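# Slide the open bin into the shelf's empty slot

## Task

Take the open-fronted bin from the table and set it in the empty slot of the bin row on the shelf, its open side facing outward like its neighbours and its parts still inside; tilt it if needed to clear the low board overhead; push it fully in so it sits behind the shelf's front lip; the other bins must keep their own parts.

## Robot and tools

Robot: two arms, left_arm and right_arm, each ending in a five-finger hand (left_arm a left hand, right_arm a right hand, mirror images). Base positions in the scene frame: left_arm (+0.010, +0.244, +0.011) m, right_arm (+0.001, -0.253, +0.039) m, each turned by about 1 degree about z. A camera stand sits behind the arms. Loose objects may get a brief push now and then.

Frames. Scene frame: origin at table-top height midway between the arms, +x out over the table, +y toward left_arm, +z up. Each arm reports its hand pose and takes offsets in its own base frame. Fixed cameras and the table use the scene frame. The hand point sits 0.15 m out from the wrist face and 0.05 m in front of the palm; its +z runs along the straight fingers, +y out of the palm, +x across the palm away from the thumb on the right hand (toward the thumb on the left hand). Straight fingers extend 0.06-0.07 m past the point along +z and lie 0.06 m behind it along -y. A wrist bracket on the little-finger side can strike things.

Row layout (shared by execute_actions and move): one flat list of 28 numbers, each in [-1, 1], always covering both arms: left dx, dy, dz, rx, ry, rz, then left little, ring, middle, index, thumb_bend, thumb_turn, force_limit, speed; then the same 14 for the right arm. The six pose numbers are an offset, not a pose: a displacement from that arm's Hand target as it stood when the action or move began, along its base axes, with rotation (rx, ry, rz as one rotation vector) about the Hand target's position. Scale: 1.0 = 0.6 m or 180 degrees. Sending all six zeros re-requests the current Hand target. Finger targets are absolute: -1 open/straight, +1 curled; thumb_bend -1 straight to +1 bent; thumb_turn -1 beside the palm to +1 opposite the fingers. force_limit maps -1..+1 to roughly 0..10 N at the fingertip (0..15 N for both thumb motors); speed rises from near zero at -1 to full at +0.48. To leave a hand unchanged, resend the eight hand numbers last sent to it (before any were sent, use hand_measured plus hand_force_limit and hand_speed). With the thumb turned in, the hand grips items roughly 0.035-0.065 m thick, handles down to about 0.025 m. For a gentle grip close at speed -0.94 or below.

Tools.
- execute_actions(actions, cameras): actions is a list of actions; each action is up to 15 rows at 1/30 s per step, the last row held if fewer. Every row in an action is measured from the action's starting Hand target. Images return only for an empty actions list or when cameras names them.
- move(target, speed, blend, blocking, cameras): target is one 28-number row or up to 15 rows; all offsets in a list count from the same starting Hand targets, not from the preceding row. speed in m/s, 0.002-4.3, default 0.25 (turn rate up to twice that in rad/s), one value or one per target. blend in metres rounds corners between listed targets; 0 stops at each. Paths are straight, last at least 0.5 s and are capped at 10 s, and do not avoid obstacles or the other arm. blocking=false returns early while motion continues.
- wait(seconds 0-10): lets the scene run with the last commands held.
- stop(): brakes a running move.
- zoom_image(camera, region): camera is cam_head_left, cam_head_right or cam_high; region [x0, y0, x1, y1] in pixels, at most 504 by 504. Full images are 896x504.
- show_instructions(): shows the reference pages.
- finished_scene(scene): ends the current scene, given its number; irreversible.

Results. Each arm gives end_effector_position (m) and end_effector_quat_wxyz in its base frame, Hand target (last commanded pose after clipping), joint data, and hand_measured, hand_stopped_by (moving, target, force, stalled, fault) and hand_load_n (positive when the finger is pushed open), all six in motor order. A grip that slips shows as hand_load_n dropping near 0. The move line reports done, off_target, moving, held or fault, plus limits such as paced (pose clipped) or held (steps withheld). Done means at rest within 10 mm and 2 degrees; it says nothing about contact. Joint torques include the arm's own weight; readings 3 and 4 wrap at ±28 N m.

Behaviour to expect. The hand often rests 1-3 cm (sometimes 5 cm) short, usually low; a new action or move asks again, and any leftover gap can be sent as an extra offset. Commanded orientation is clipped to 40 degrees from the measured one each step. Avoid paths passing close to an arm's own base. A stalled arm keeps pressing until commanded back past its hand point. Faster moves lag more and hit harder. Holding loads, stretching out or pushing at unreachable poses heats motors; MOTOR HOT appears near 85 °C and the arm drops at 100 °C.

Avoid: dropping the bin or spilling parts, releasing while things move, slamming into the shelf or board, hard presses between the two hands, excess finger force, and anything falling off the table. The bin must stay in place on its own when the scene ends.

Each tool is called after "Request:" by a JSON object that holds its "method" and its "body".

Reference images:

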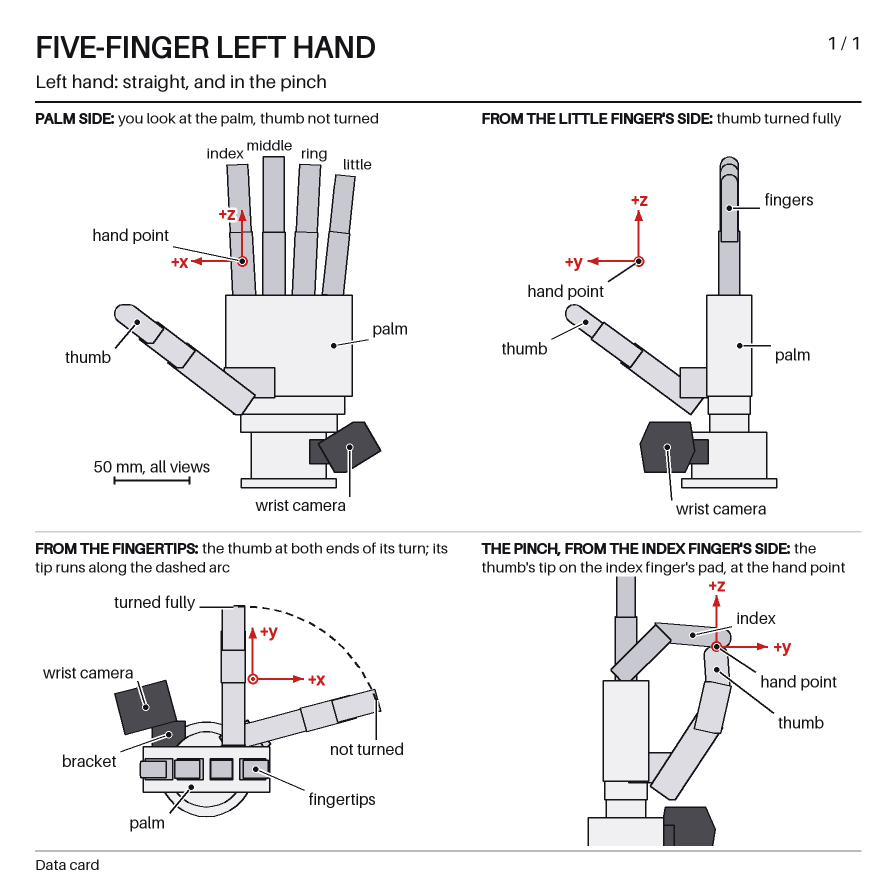

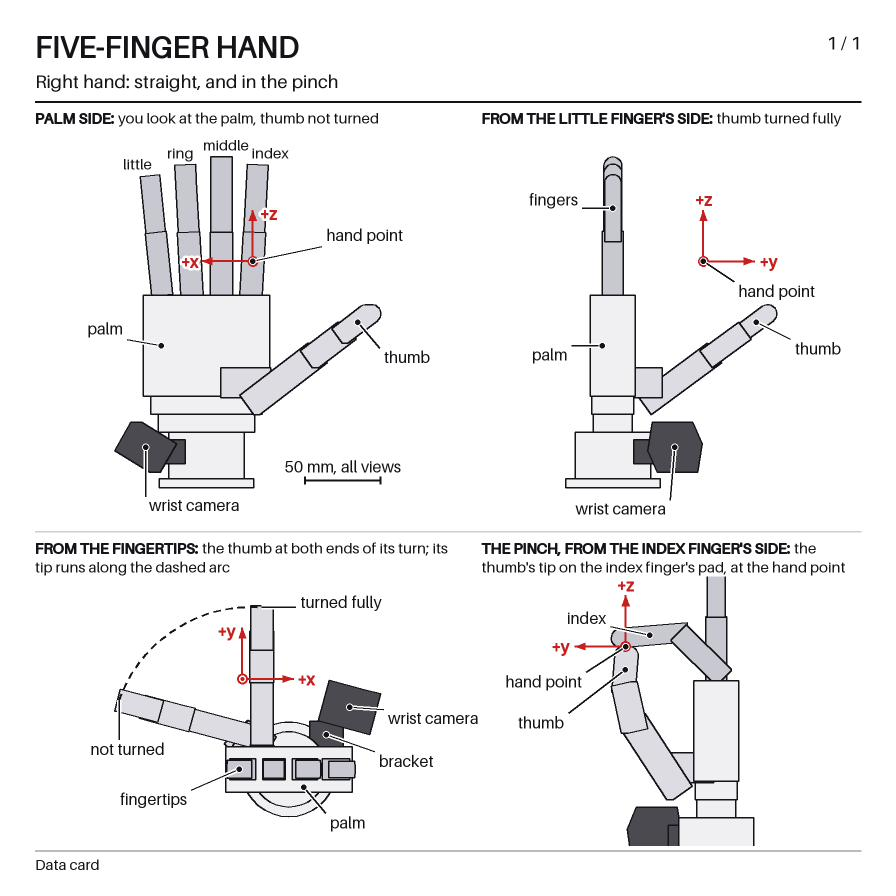

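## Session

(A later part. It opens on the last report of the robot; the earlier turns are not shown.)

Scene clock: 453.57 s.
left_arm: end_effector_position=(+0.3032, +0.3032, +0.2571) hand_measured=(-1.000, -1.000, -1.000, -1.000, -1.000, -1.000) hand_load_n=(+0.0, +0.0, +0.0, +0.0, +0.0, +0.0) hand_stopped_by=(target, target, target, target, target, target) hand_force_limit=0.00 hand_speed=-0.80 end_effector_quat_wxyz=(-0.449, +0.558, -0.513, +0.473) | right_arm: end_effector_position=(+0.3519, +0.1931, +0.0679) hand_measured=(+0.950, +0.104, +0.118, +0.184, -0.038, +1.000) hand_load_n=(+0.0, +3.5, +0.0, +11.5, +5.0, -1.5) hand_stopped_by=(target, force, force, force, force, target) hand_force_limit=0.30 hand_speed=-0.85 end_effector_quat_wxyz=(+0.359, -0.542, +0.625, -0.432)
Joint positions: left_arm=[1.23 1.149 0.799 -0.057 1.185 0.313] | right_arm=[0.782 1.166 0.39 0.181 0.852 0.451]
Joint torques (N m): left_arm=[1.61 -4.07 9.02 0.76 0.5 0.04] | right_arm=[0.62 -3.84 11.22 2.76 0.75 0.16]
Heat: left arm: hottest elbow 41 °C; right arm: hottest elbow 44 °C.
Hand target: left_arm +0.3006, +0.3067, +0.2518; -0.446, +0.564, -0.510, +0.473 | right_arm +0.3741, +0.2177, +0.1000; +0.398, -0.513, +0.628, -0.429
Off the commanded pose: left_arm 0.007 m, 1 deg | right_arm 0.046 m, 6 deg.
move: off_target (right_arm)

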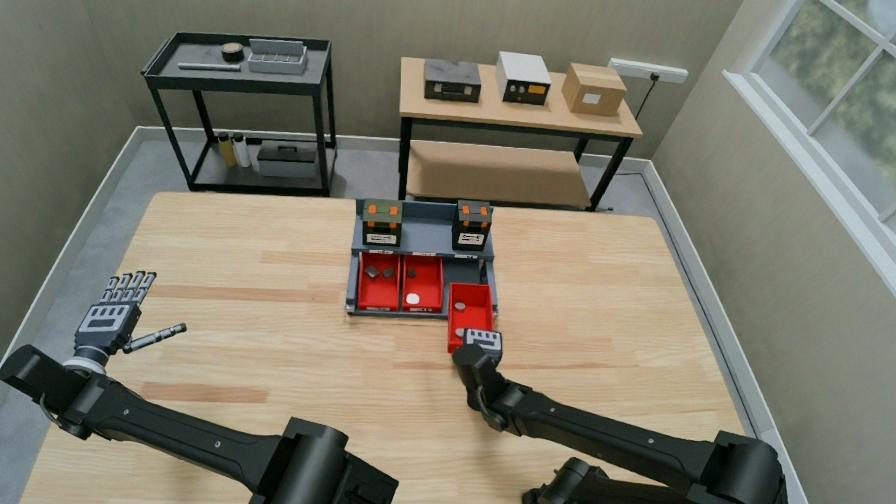

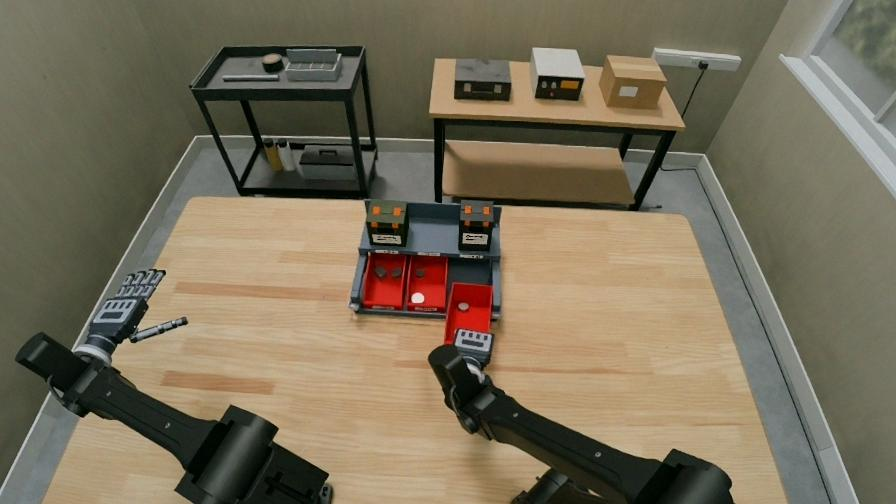

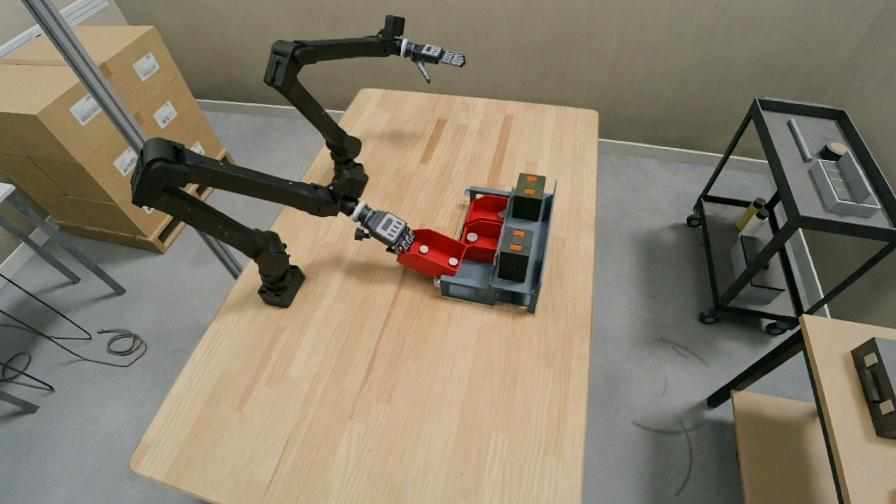

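Request:
{"method": "move", "body": {"target": [[0,0,0,0,0,0,-1,-1,-1,-1,-1,-1,0,-0.8, 0.0,0.025,0.0,0,0,0.008,0.95,0.7,0.7,0.7,0.1,1,0.3,-0.85]], "speed": 0.06, "cameras": ["cam_head_left","cam_head_right","cam_high"]}}

Request:
{"method": "zoom_image", "body": {"camera": "cam_head_left", "region": [410, 240, 510, 350]}}

Request:
{"method": "zoom_image", "body": {"camera": "cam_head_right", "region": [410, 240, 510, 350]}}

Scene clock: 463.53 s.
left_arm: end_effector_position=(+0.3032, +0.3032, +0.2571) hand_measured=(-1.000, -1.000, -1.000, -1.000, -1.000, -1.000) hand_load_n=(+0.0, +0.0, +0.0, +0.5, +0.0, +0.0) hand_stopped_by=(target, target, target, target, target, target) hand_force_limit=0.00 hand_speed=-0.80 end_effector_quat_wxyz=(-0.449, +0.558, -0.513, +0.473) | right_arm: end_effector_position=(+0.3524, +0.2058, +0.0675) hand_measured=(+0.950, +0.104, +0.118, +0.184, -0.038, +1.000) hand_load_n=(+0.0, +3.0, +0.0, +12.5, +5.0, -1.5) hand_stopped_by=(target, force, force, force, force, target) hand_force_limit=0.30 hand_speed=-0.85 end_effector_quat_wxyz=(+0.363, -0.549, +0.619, -0.429)
Joint positions: left_arm=[1.23 1.149 0.799 -0.057 1.185 0.313] | right_arm=[0.806 1.192 0.408 0.186 0.856 0.452]
Joint torques (N m): left_arm=[1.61 -4.01 9.02 0.75 0.5 0.04] | right_arm=[0.67 -4.25 11.28 2.74 0.63 0.14]
Heat: left arm: hottest elbow 41 °C; right arm: hottest elbow 44 °C.
Hand target: left_arm +0.3006, +0.3067, +0.2518; -0.446, +0.564, -0.510, +0.473 | right_arm +0.3741, +0.2327, +0.1000; +0.403, -0.521, +0.622, -0.424
Off the commanded pose: left_arm 0.007 m, 1 deg | right_arm 0.047 m, 6 deg.
move: off_target (right_arm)

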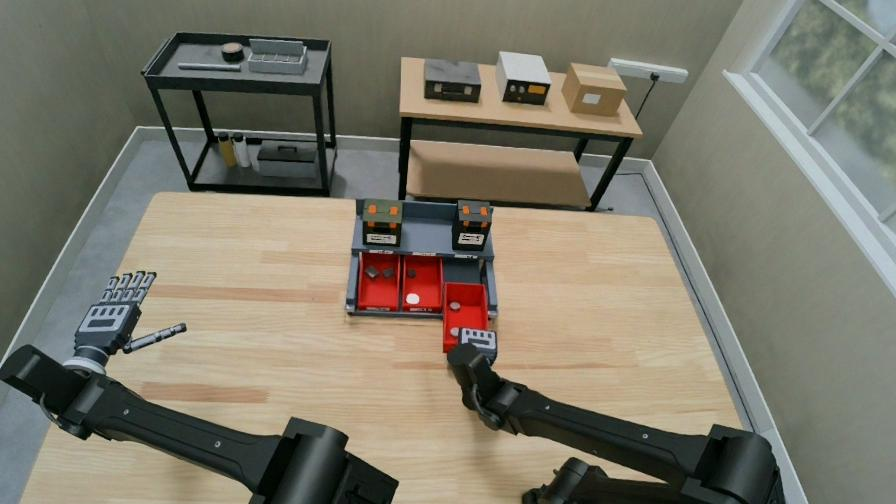

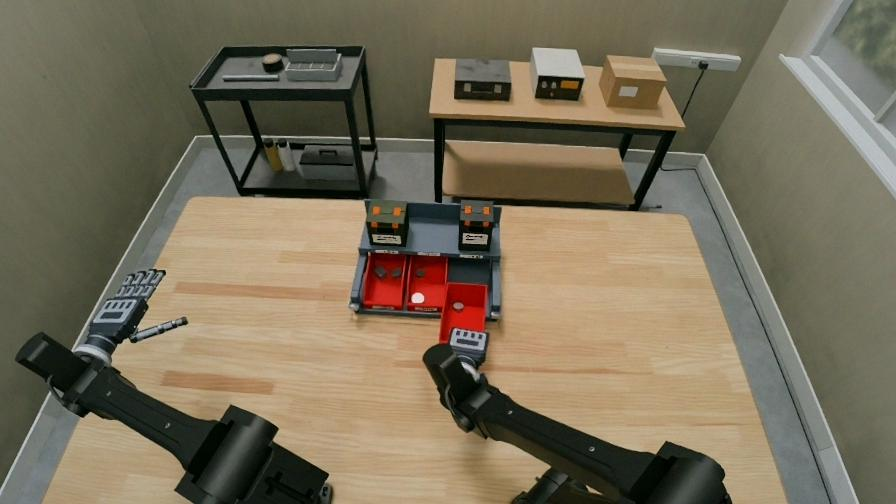

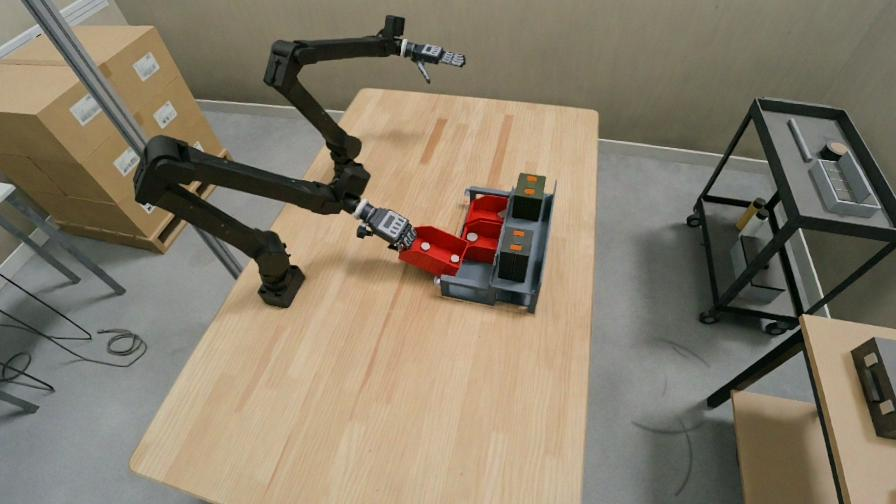

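Scaled by 4.582 from the camera's 896x504 image, which has a finer 1280x720 frame.

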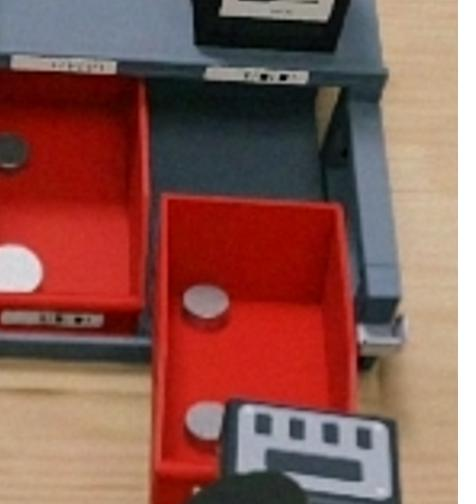

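Scaled by 4.582 from the camera's 896x504 image, which has a finer 1280x720 frame.

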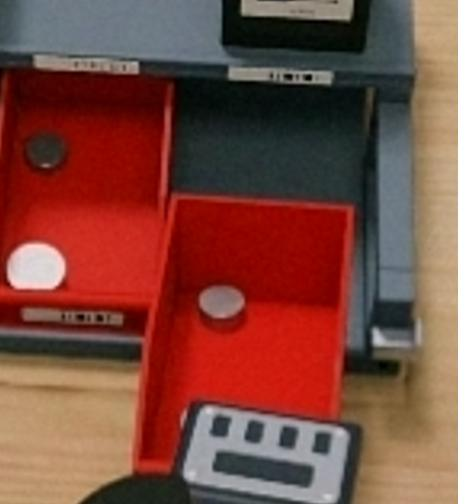

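Request:
{"method": "move", "body": {"target": [[0,0,0,0,0,0,-1,-1,-1,-1,-1,-1,0,-0.8, 0.0,-0.016,-0.01,0,0,0.011,0.95,0.7,0.7,0.7,0.1,1,0.3,-0.85]], "speed": 0.06, "cameras": ["cam_head_left","cam_head_right","cam_high"]}}

Request:
{"method": "zoom_image", "body": {"camera": "cam_head_left", "region": [410, 240, 510, 350]}}

Request:
{"method": "zoom_image", "body": {"camera": "cam_head_right", "region": [410, 240, 510, 350]}}

Request:
{"method": "zoom_image", "body": {"camera": "cam_high", "region": [370, 190, 510, 320]}}

Scene clock: 471.13 s.
left_arm: end_effector_position=(+0.3032, +0.3032, +0.2571) hand_measured=(-1.000, -1.000, -1.000, -1.000, -1.000, -1.000) hand_load_n=(+0.0, +0.0, -0.5, +0.0, +0.0, -0.5) hand_stopped_by=(target, target, target, target, target, target) hand_force_limit=0.00 hand_speed=-0.80 end_effector_quat_wxyz=(-0.449, +0.558, -0.513, +0.473) | right_arm: end_effector_position=(+0.3604, +0.2134, +0.0750) hand_measured=(+0.950, +0.104, +0.118, +0.184, -0.038, +1.000) hand_load_n=(+0.0, +1.5, +0.0, +15.0, +4.5, -1.0) hand_stopped_by=(target, force, force, force, force, target) hand_force_limit=0.30 hand_speed=-0.85 end_effector_quat_wxyz=(+0.385, -0.553, +0.609, -0.419)
Joint positions: left_arm=[1.23 1.149 0.799 -0.057 1.185 0.313] | right_arm=[0.785 1.193 0.408 0.252 0.803 0.408]
Joint torques (N m): left_arm=[1.67 -4.01 9.02 0.76 0.5 0.05] | right_arm=[-0.85 -4.66 8.69 3.02 0.15 0.05]
Heat: left arm: hottest elbow 41 °C; right arm: hottest elbow 43 °C.
Hand target: left_arm +0.3006, +0.3067, +0.2518; -0.446, +0.564, -0.510, +0.473 | right_arm +0.3740, +0.2232, +0.0939; +0.410, -0.532, +0.612, -0.417
Off the commanded pose: left_arm 0.007 m, 1 deg | right_arm 0.025 m, 4 deg.
move: off_target (right_arm)

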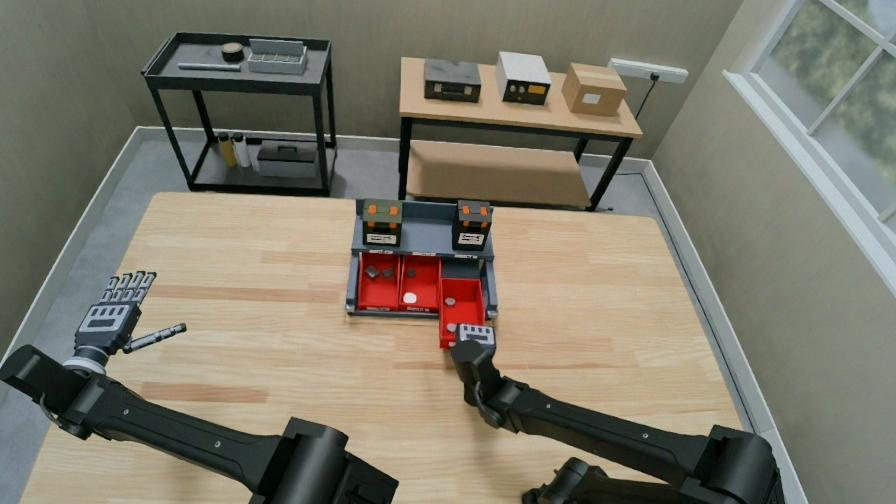

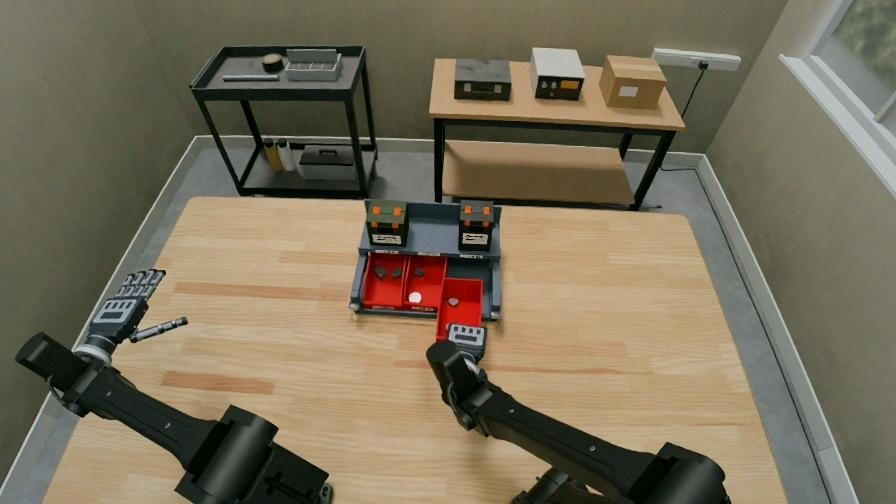

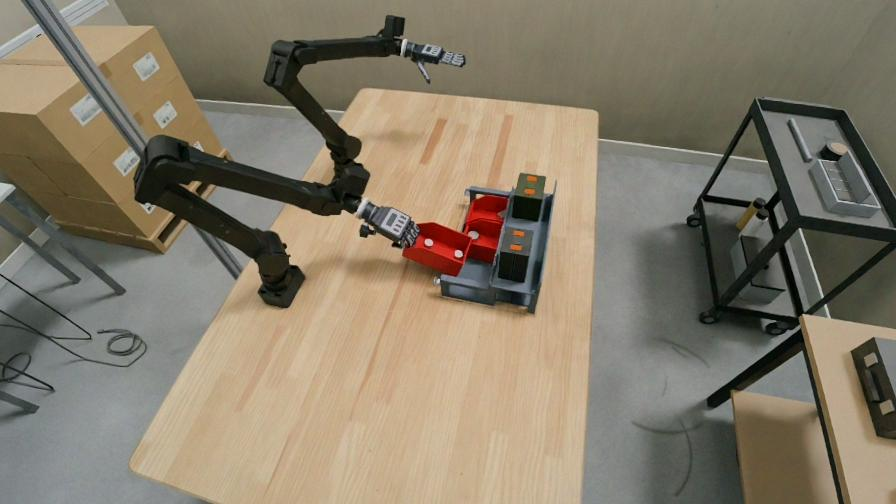

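Scaled by 4.582 from the camera's 896x504 image, which has a finer 1280x720 frame.

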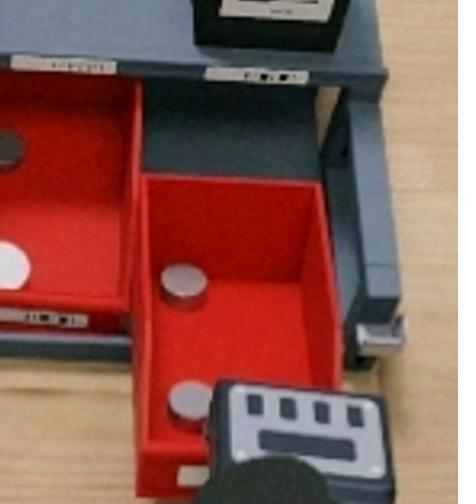

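Scaled by 4.582 from the camera's 896x504 image, which has a finer 1280x720 frame.

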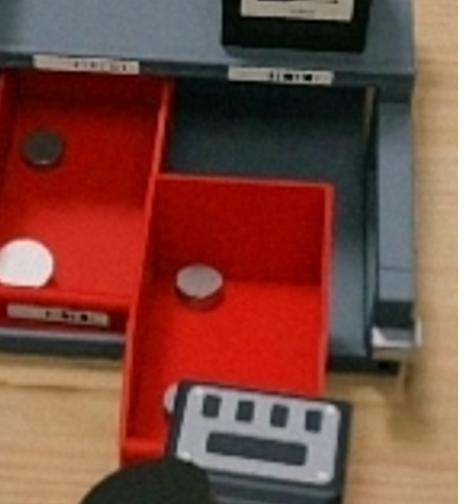

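Scaled by 3.600 from the camera's 896x504 image, which has a finer 1280x720 frame.

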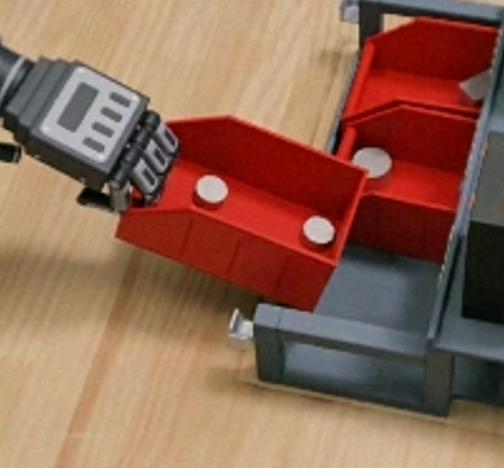

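Request:
{"method": "move", "body": {"target": [[0,0,0,0,0,0,-1,-1,-1,-1,-1,-1,0,-0.8, 0.0,-0.03,0.0,0,0,0.0,0.95,0.7,0.7,0.7,0.1,1,0.3,-0.85]], "speed": 0.06, "cameras": ["cam_head_left","cam_head_right","cam_high"]}}

Request:
{"method": "zoom_image", "body": {"camera": "cam_head_left", "region": [410, 240, 510, 350]}}

Request:
{"method": "zoom_image", "body": {"camera": "cam_head_right", "region": [410, 240, 510, 350]}}

Scene clock: 477.97 s.
left_arm: end_effector_position=(+0.3032, +0.3032, +0.2571) hand_measured=(-1.000, -1.000, -1.000, -1.000, -1.000, -1.000) hand_load_n=(+0.0, +0.0, +0.0, +0.0, +0.0, -0.5) hand_stopped_by=(target, target, target, target, target, target) hand_force_limit=0.00 hand_speed=-0.80 end_effector_quat_wxyz=(-0.449, +0.558, -0.513, +0.473) | right_arm: end_effector_position=(+0.3634, +0.2029, +0.0737) hand_measured=(+0.950, +0.104, +0.118, +0.184, -0.038, +1.000) hand_load_n=(+0.0, +2.5, +0.0, +12.5, +5.0, -1.5) hand_stopped_by=(target, force, force, force, force, target) hand_force_limit=0.30 hand_speed=-0.85 end_effector_quat_wxyz=(+0.387, -0.555, +0.610, -0.414)
Joint positions: left_arm=[1.23 1.149 0.799 -0.057 1.185 0.313] | right_arm=[0.743 1.176 0.389 0.273 0.755 0.383]
Joint torques (N m): left_arm=[1.67 -4.07 9.02 0.76 0.5 0.05] | right_arm=[-1.14 -6.18 7.79 2.93 0.35 0.03]
Heat: left arm: hottest elbow 41 °C; right arm: hottest elbow 43 °C.
Hand target: left_arm +0.3006, +0.3067, +0.2518; -0.446, +0.564, -0.510, +0.473 | right_arm +0.3741, +0.2052, +0.0939; +0.410, -0.532, +0.612, -0.417
Off the commanded pose: left_arm 0.007 m, 1 deg | right_arm 0.023 m, 4 deg.
move: off_target (right_arm)

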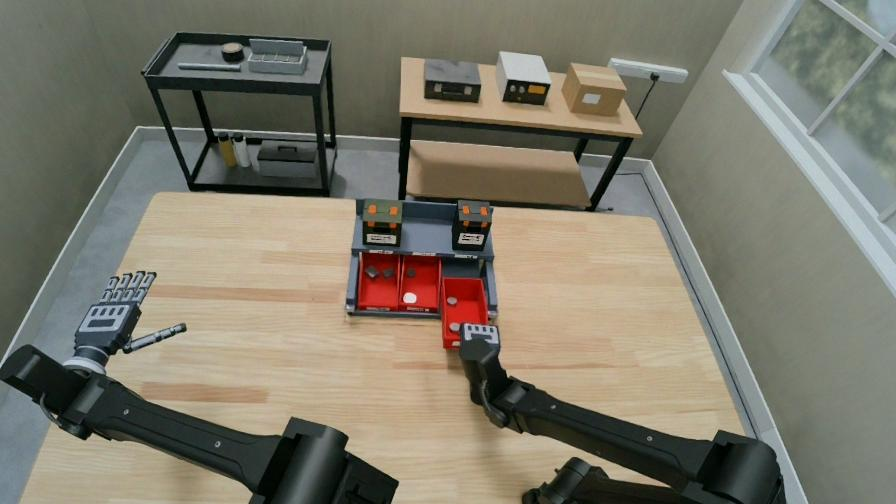

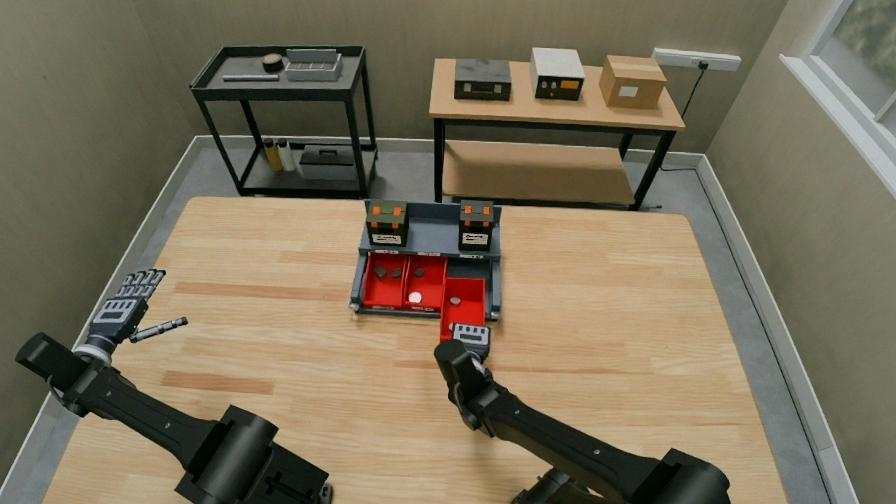

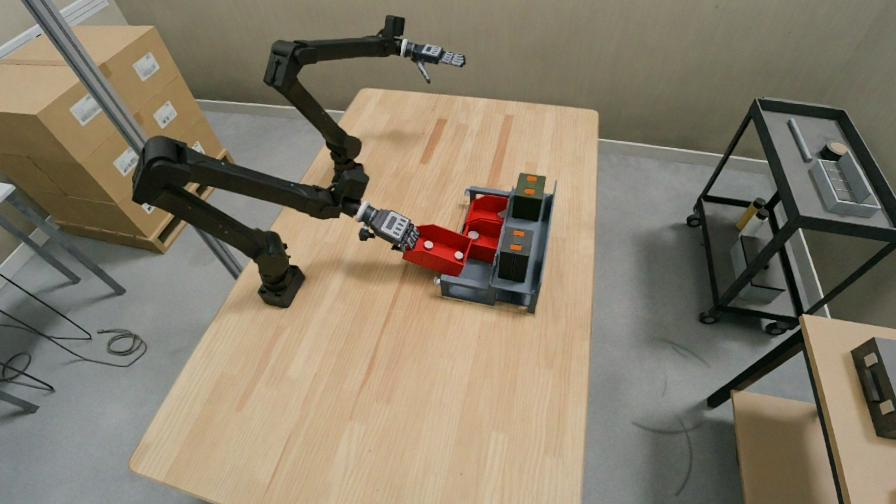

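Scaled by 4.582 from the camera's 896x504 image, which has a finer 1280x720 frame.

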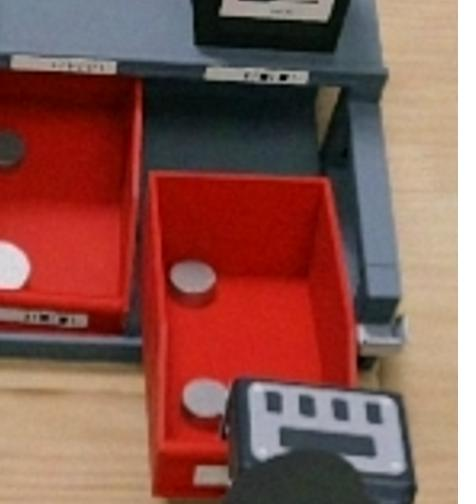

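Scaled by 4.582 from the camera's 896x504 image, which has a finer 1280x720 frame.

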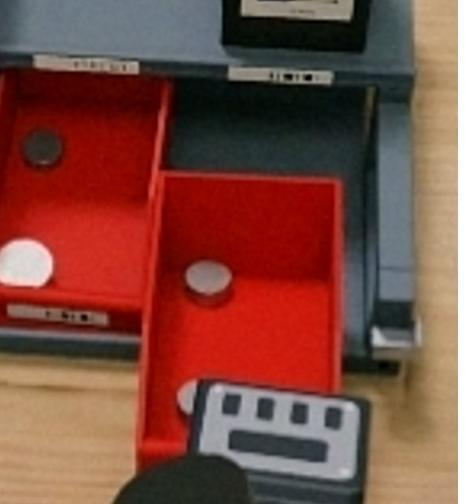

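Request:
{"method": "move", "body": {"target": [[0,0,0,0,0,0,-1,-1,-1,-1,-1,-1,0,-0.8, -0.005,-0.016,-0.01,0,0,0.0,0.95,0.7,0.7,0.7,0.1,1,0.3,-0.85]], "speed": 0.06, "cameras": ["cam_head_left","cam_head_right","cam_high"]}}

Request:
{"method": "zoom_image", "body": {"camera": "cam_head_left", "region": [410, 240, 510, 350]}}

Request:
{"method": "zoom_image", "body": {"camera": "cam_head_right", "region": [410, 240, 510, 350]}}

Request:
{"method": "zoom_image", "body": {"camera": "cam_high", "region": [370, 190, 510, 320]}}

Scene clock: 484.27 s.
left_arm: end_effector_position=(+0.3032, +0.3032, +0.2571) hand_measured=(-1.000, -1.000, -1.000, -1.000, -1.000, -1.000) hand_load_n=(+0.0, +0.0, -0.5, +0.0, +0.0, +0.0) hand_stopped_by=(target, target, target, target, target, target) hand_force_limit=0.00 hand_speed=-0.80 end_effector_quat_wxyz=(-0.449, +0.558, -0.513, +0.473) | right_arm: end_effector_position=(+0.3602, +0.1933, +0.0679) hand_measured=(+0.950, +0.104, +0.118, +0.184, -0.038, +1.000) hand_load_n=(+0.0, +3.0, +0.0, +12.5, +5.0, -1.5) hand_stopped_by=(target, force, force, force, force, target) hand_force_limit=0.30 hand_speed=-0.85 end_effector_quat_wxyz=(+0.387, -0.555, +0.610, -0.413)
Joint positions: left_arm=[1.23 1.149 0.799 -0.057 1.185 0.313] | right_arm=[0.724 1.167 0.36 0.3 0.737 0.371]
Joint torques (N m): left_arm=[1.61 -4.01 9.02 0.76 0.5 0.04] | right_arm=[-1.14 -5.89 7.69 2.97 0.33 0.02]
Heat: left arm: hottest elbow 41 °C; right arm: hottest elbow 43 °C.
Hand target: left_arm +0.3006, +0.3067, +0.2518; -0.446, +0.564, -0.510, +0.473 | right_arm +0.3711, +0.1956, +0.0881; +0.410, -0.532, +0.612, -0.417
Off the commanded pose: left_arm 0.007 m, 1 deg | right_arm 0.023 m, 4 deg.
move: off_target (right_arm)

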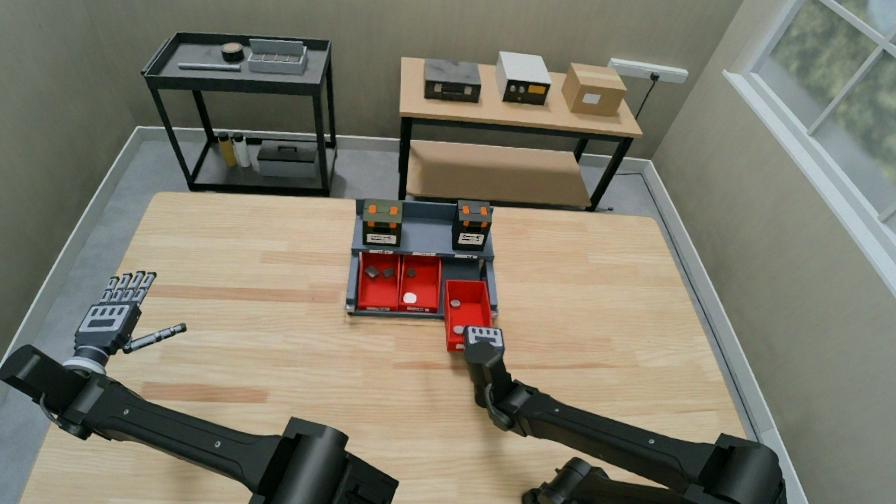

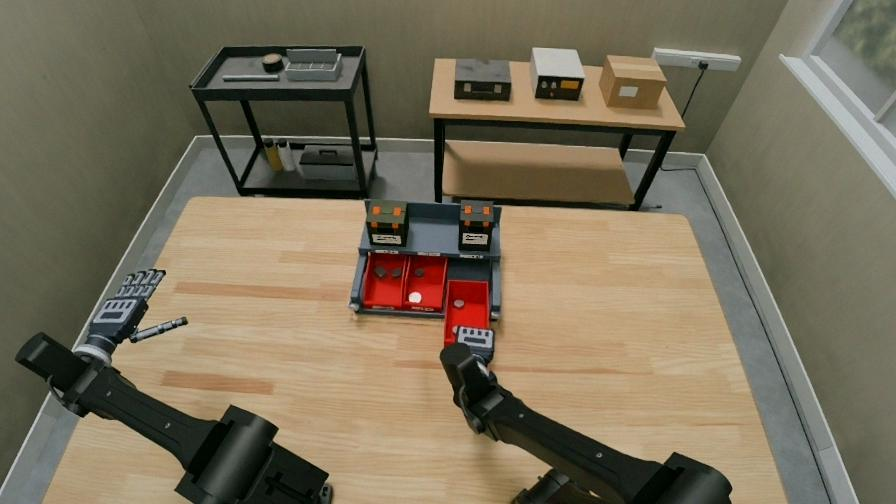

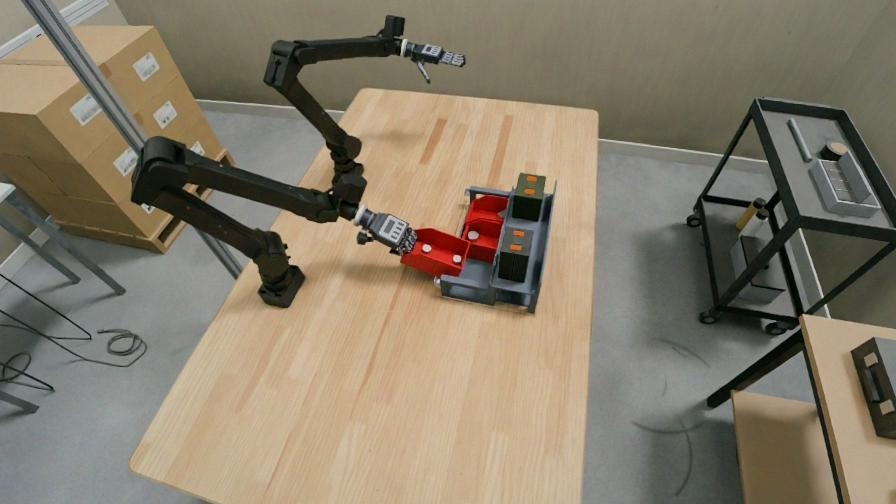

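Scaled by 4.582 from the camera's 896x504 image, which has a finer 1280x720 frame.

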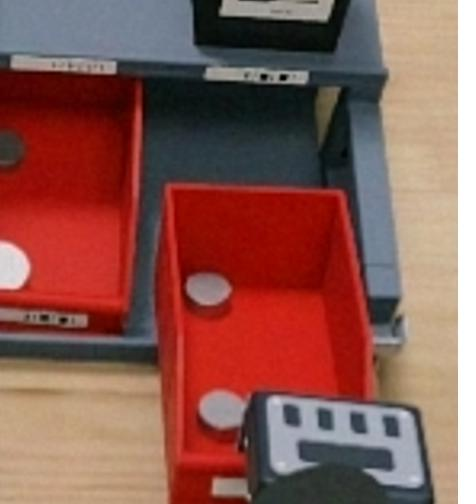

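Scaled by 4.582 from the camera's 896x504 image, which has a finer 1280x720 frame.

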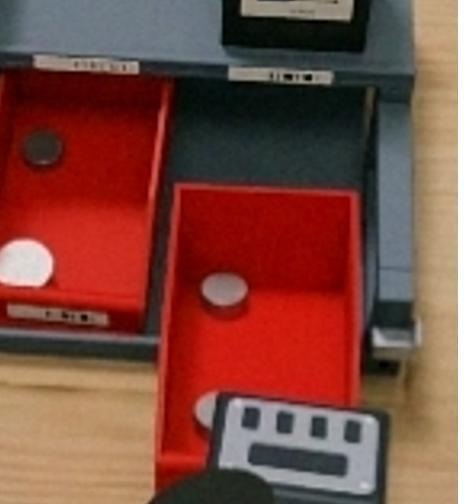

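Scaled by 3.600 from the camera's 896x504 image, which has a finer 1280x720 frame.

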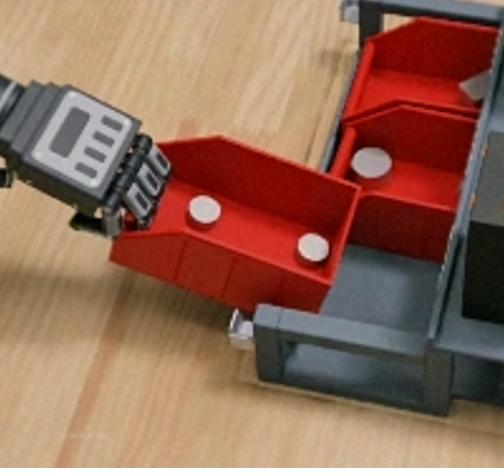

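Request:
{"method": "move", "body": {"target": [[0,0,0,0,0,0,-1,-1,-1,-1,-1,-1,0,-0.8, 0.0,0.0,-0.035,0,0,0.0,0.95,0.7,0.7,0.7,0.1,1,0.3,-0.85]], "speed": 0.05, "cameras": ["cam_head_left","cam_head_right","cam_high"]}}

Request:
{"method": "zoom_image", "body": {"camera": "cam_head_left", "region": [410, 240, 510, 350]}}

Request:
{"method": "zoom_image", "body": {"camera": "cam_head_right", "region": [410, 240, 510, 350]}}

Request:
{"method": "zoom_image", "body": {"camera": "cam_high", "region": [370, 190, 510, 320]}}

Scene clock: 491.30 s.
left_arm: end_effector_position=(+0.3032, +0.3032, +0.2571) hand_measured=(-1.000, -1.000, -1.000, -1.000, -1.000, -1.000) hand_load_n=(+0.0, +0.0, -0.5, +0.0, +0.0, +0.0) hand_stopped_by=(target, target, target, target, target, target) hand_force_limit=0.00 hand_speed=-0.80 end_effector_quat_wxyz=(-0.449, +0.558, -0.513, +0.473) | right_arm: end_effector_position=(+0.3605, +0.1937, +0.0548) hand_measured=(+0.950, +0.104, +0.118, +0.184, -0.038, +1.000) hand_load_n=(+0.0, +2.5, +0.0, +12.5, +5.0, -1.5) hand_stopped_by=(target, force, force, force, force, target) hand_force_limit=0.30 hand_speed=-0.85 end_effector_quat_wxyz=(+0.395, -0.549, +0.610, -0.413)
Joint positions: left_arm=[1.23 1.149 0.799 -0.057 1.185 0.313] | right_arm=[0.724 1.224 0.332 0.404 0.737 0.371]
Joint torques (N m): left_arm=[1.61 -4.07 9.02 0.76 0.5 0.05] | right_arm=[-1.14 -4.37 7.3 2.93 0.33 0.02]
Heat: left arm: hottest elbow 41 °C; right arm: hottest elbow 42 °C.
Hand target: left_arm +0.3006, +0.3067, +0.2518; -0.446, +0.564, -0.510, +0.473 | right_arm +0.3711, +0.1955, +0.0670; +0.410, -0.532, +0.612, -0.417
Off the commanded pose: left_arm 0.007 m, 1 deg | right_arm 0.016 m, 3 deg.
move: off_target (right_arm)

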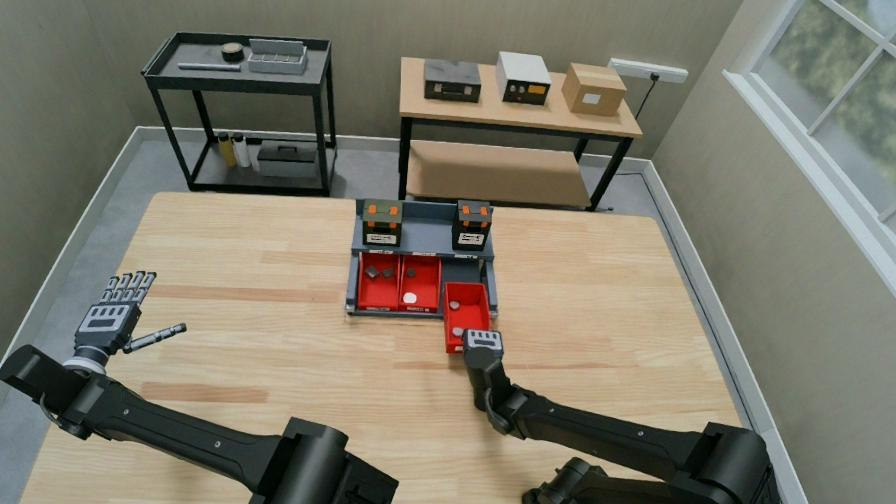

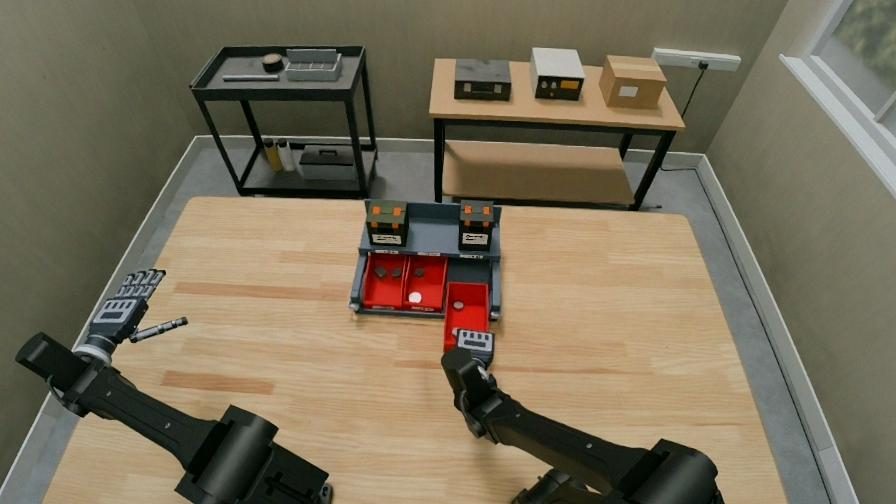

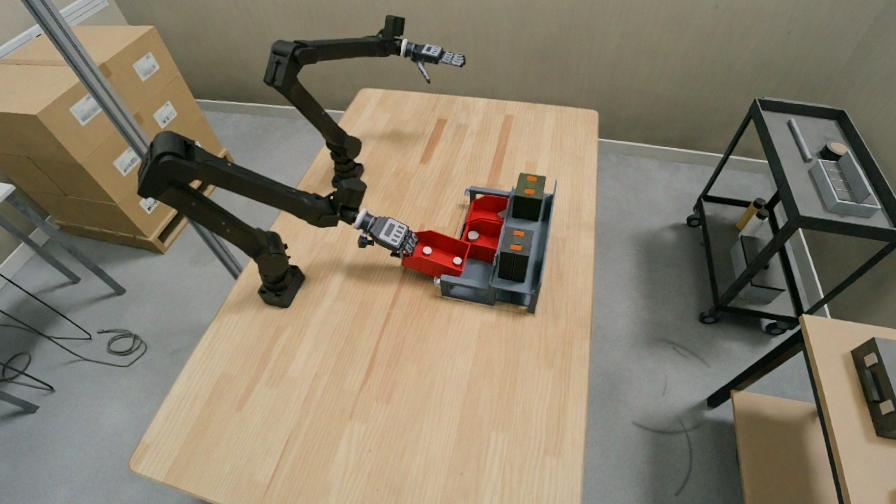

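Scaled by 4.582 from the camera's 896x504 image, which has a finer 1280x720 frame.

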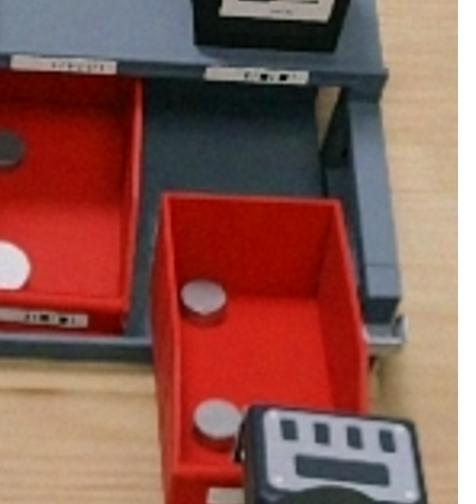

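Scaled by 4.582 from the camera's 896x504 image, which has a finer 1280x720 frame.

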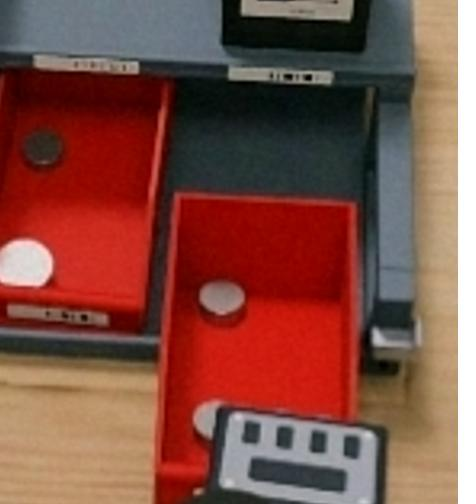

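Scaled by 3.600 from the camera's 896x504 image, which has a finer 1280x720 frame.

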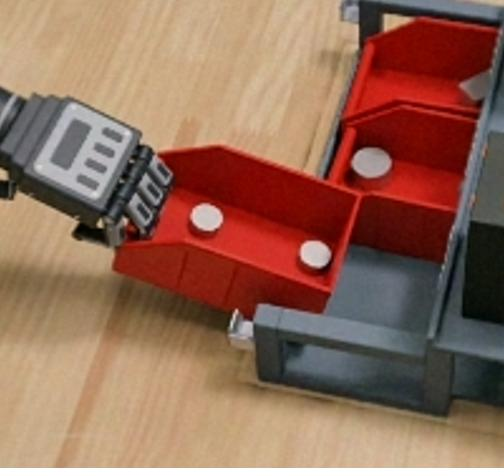

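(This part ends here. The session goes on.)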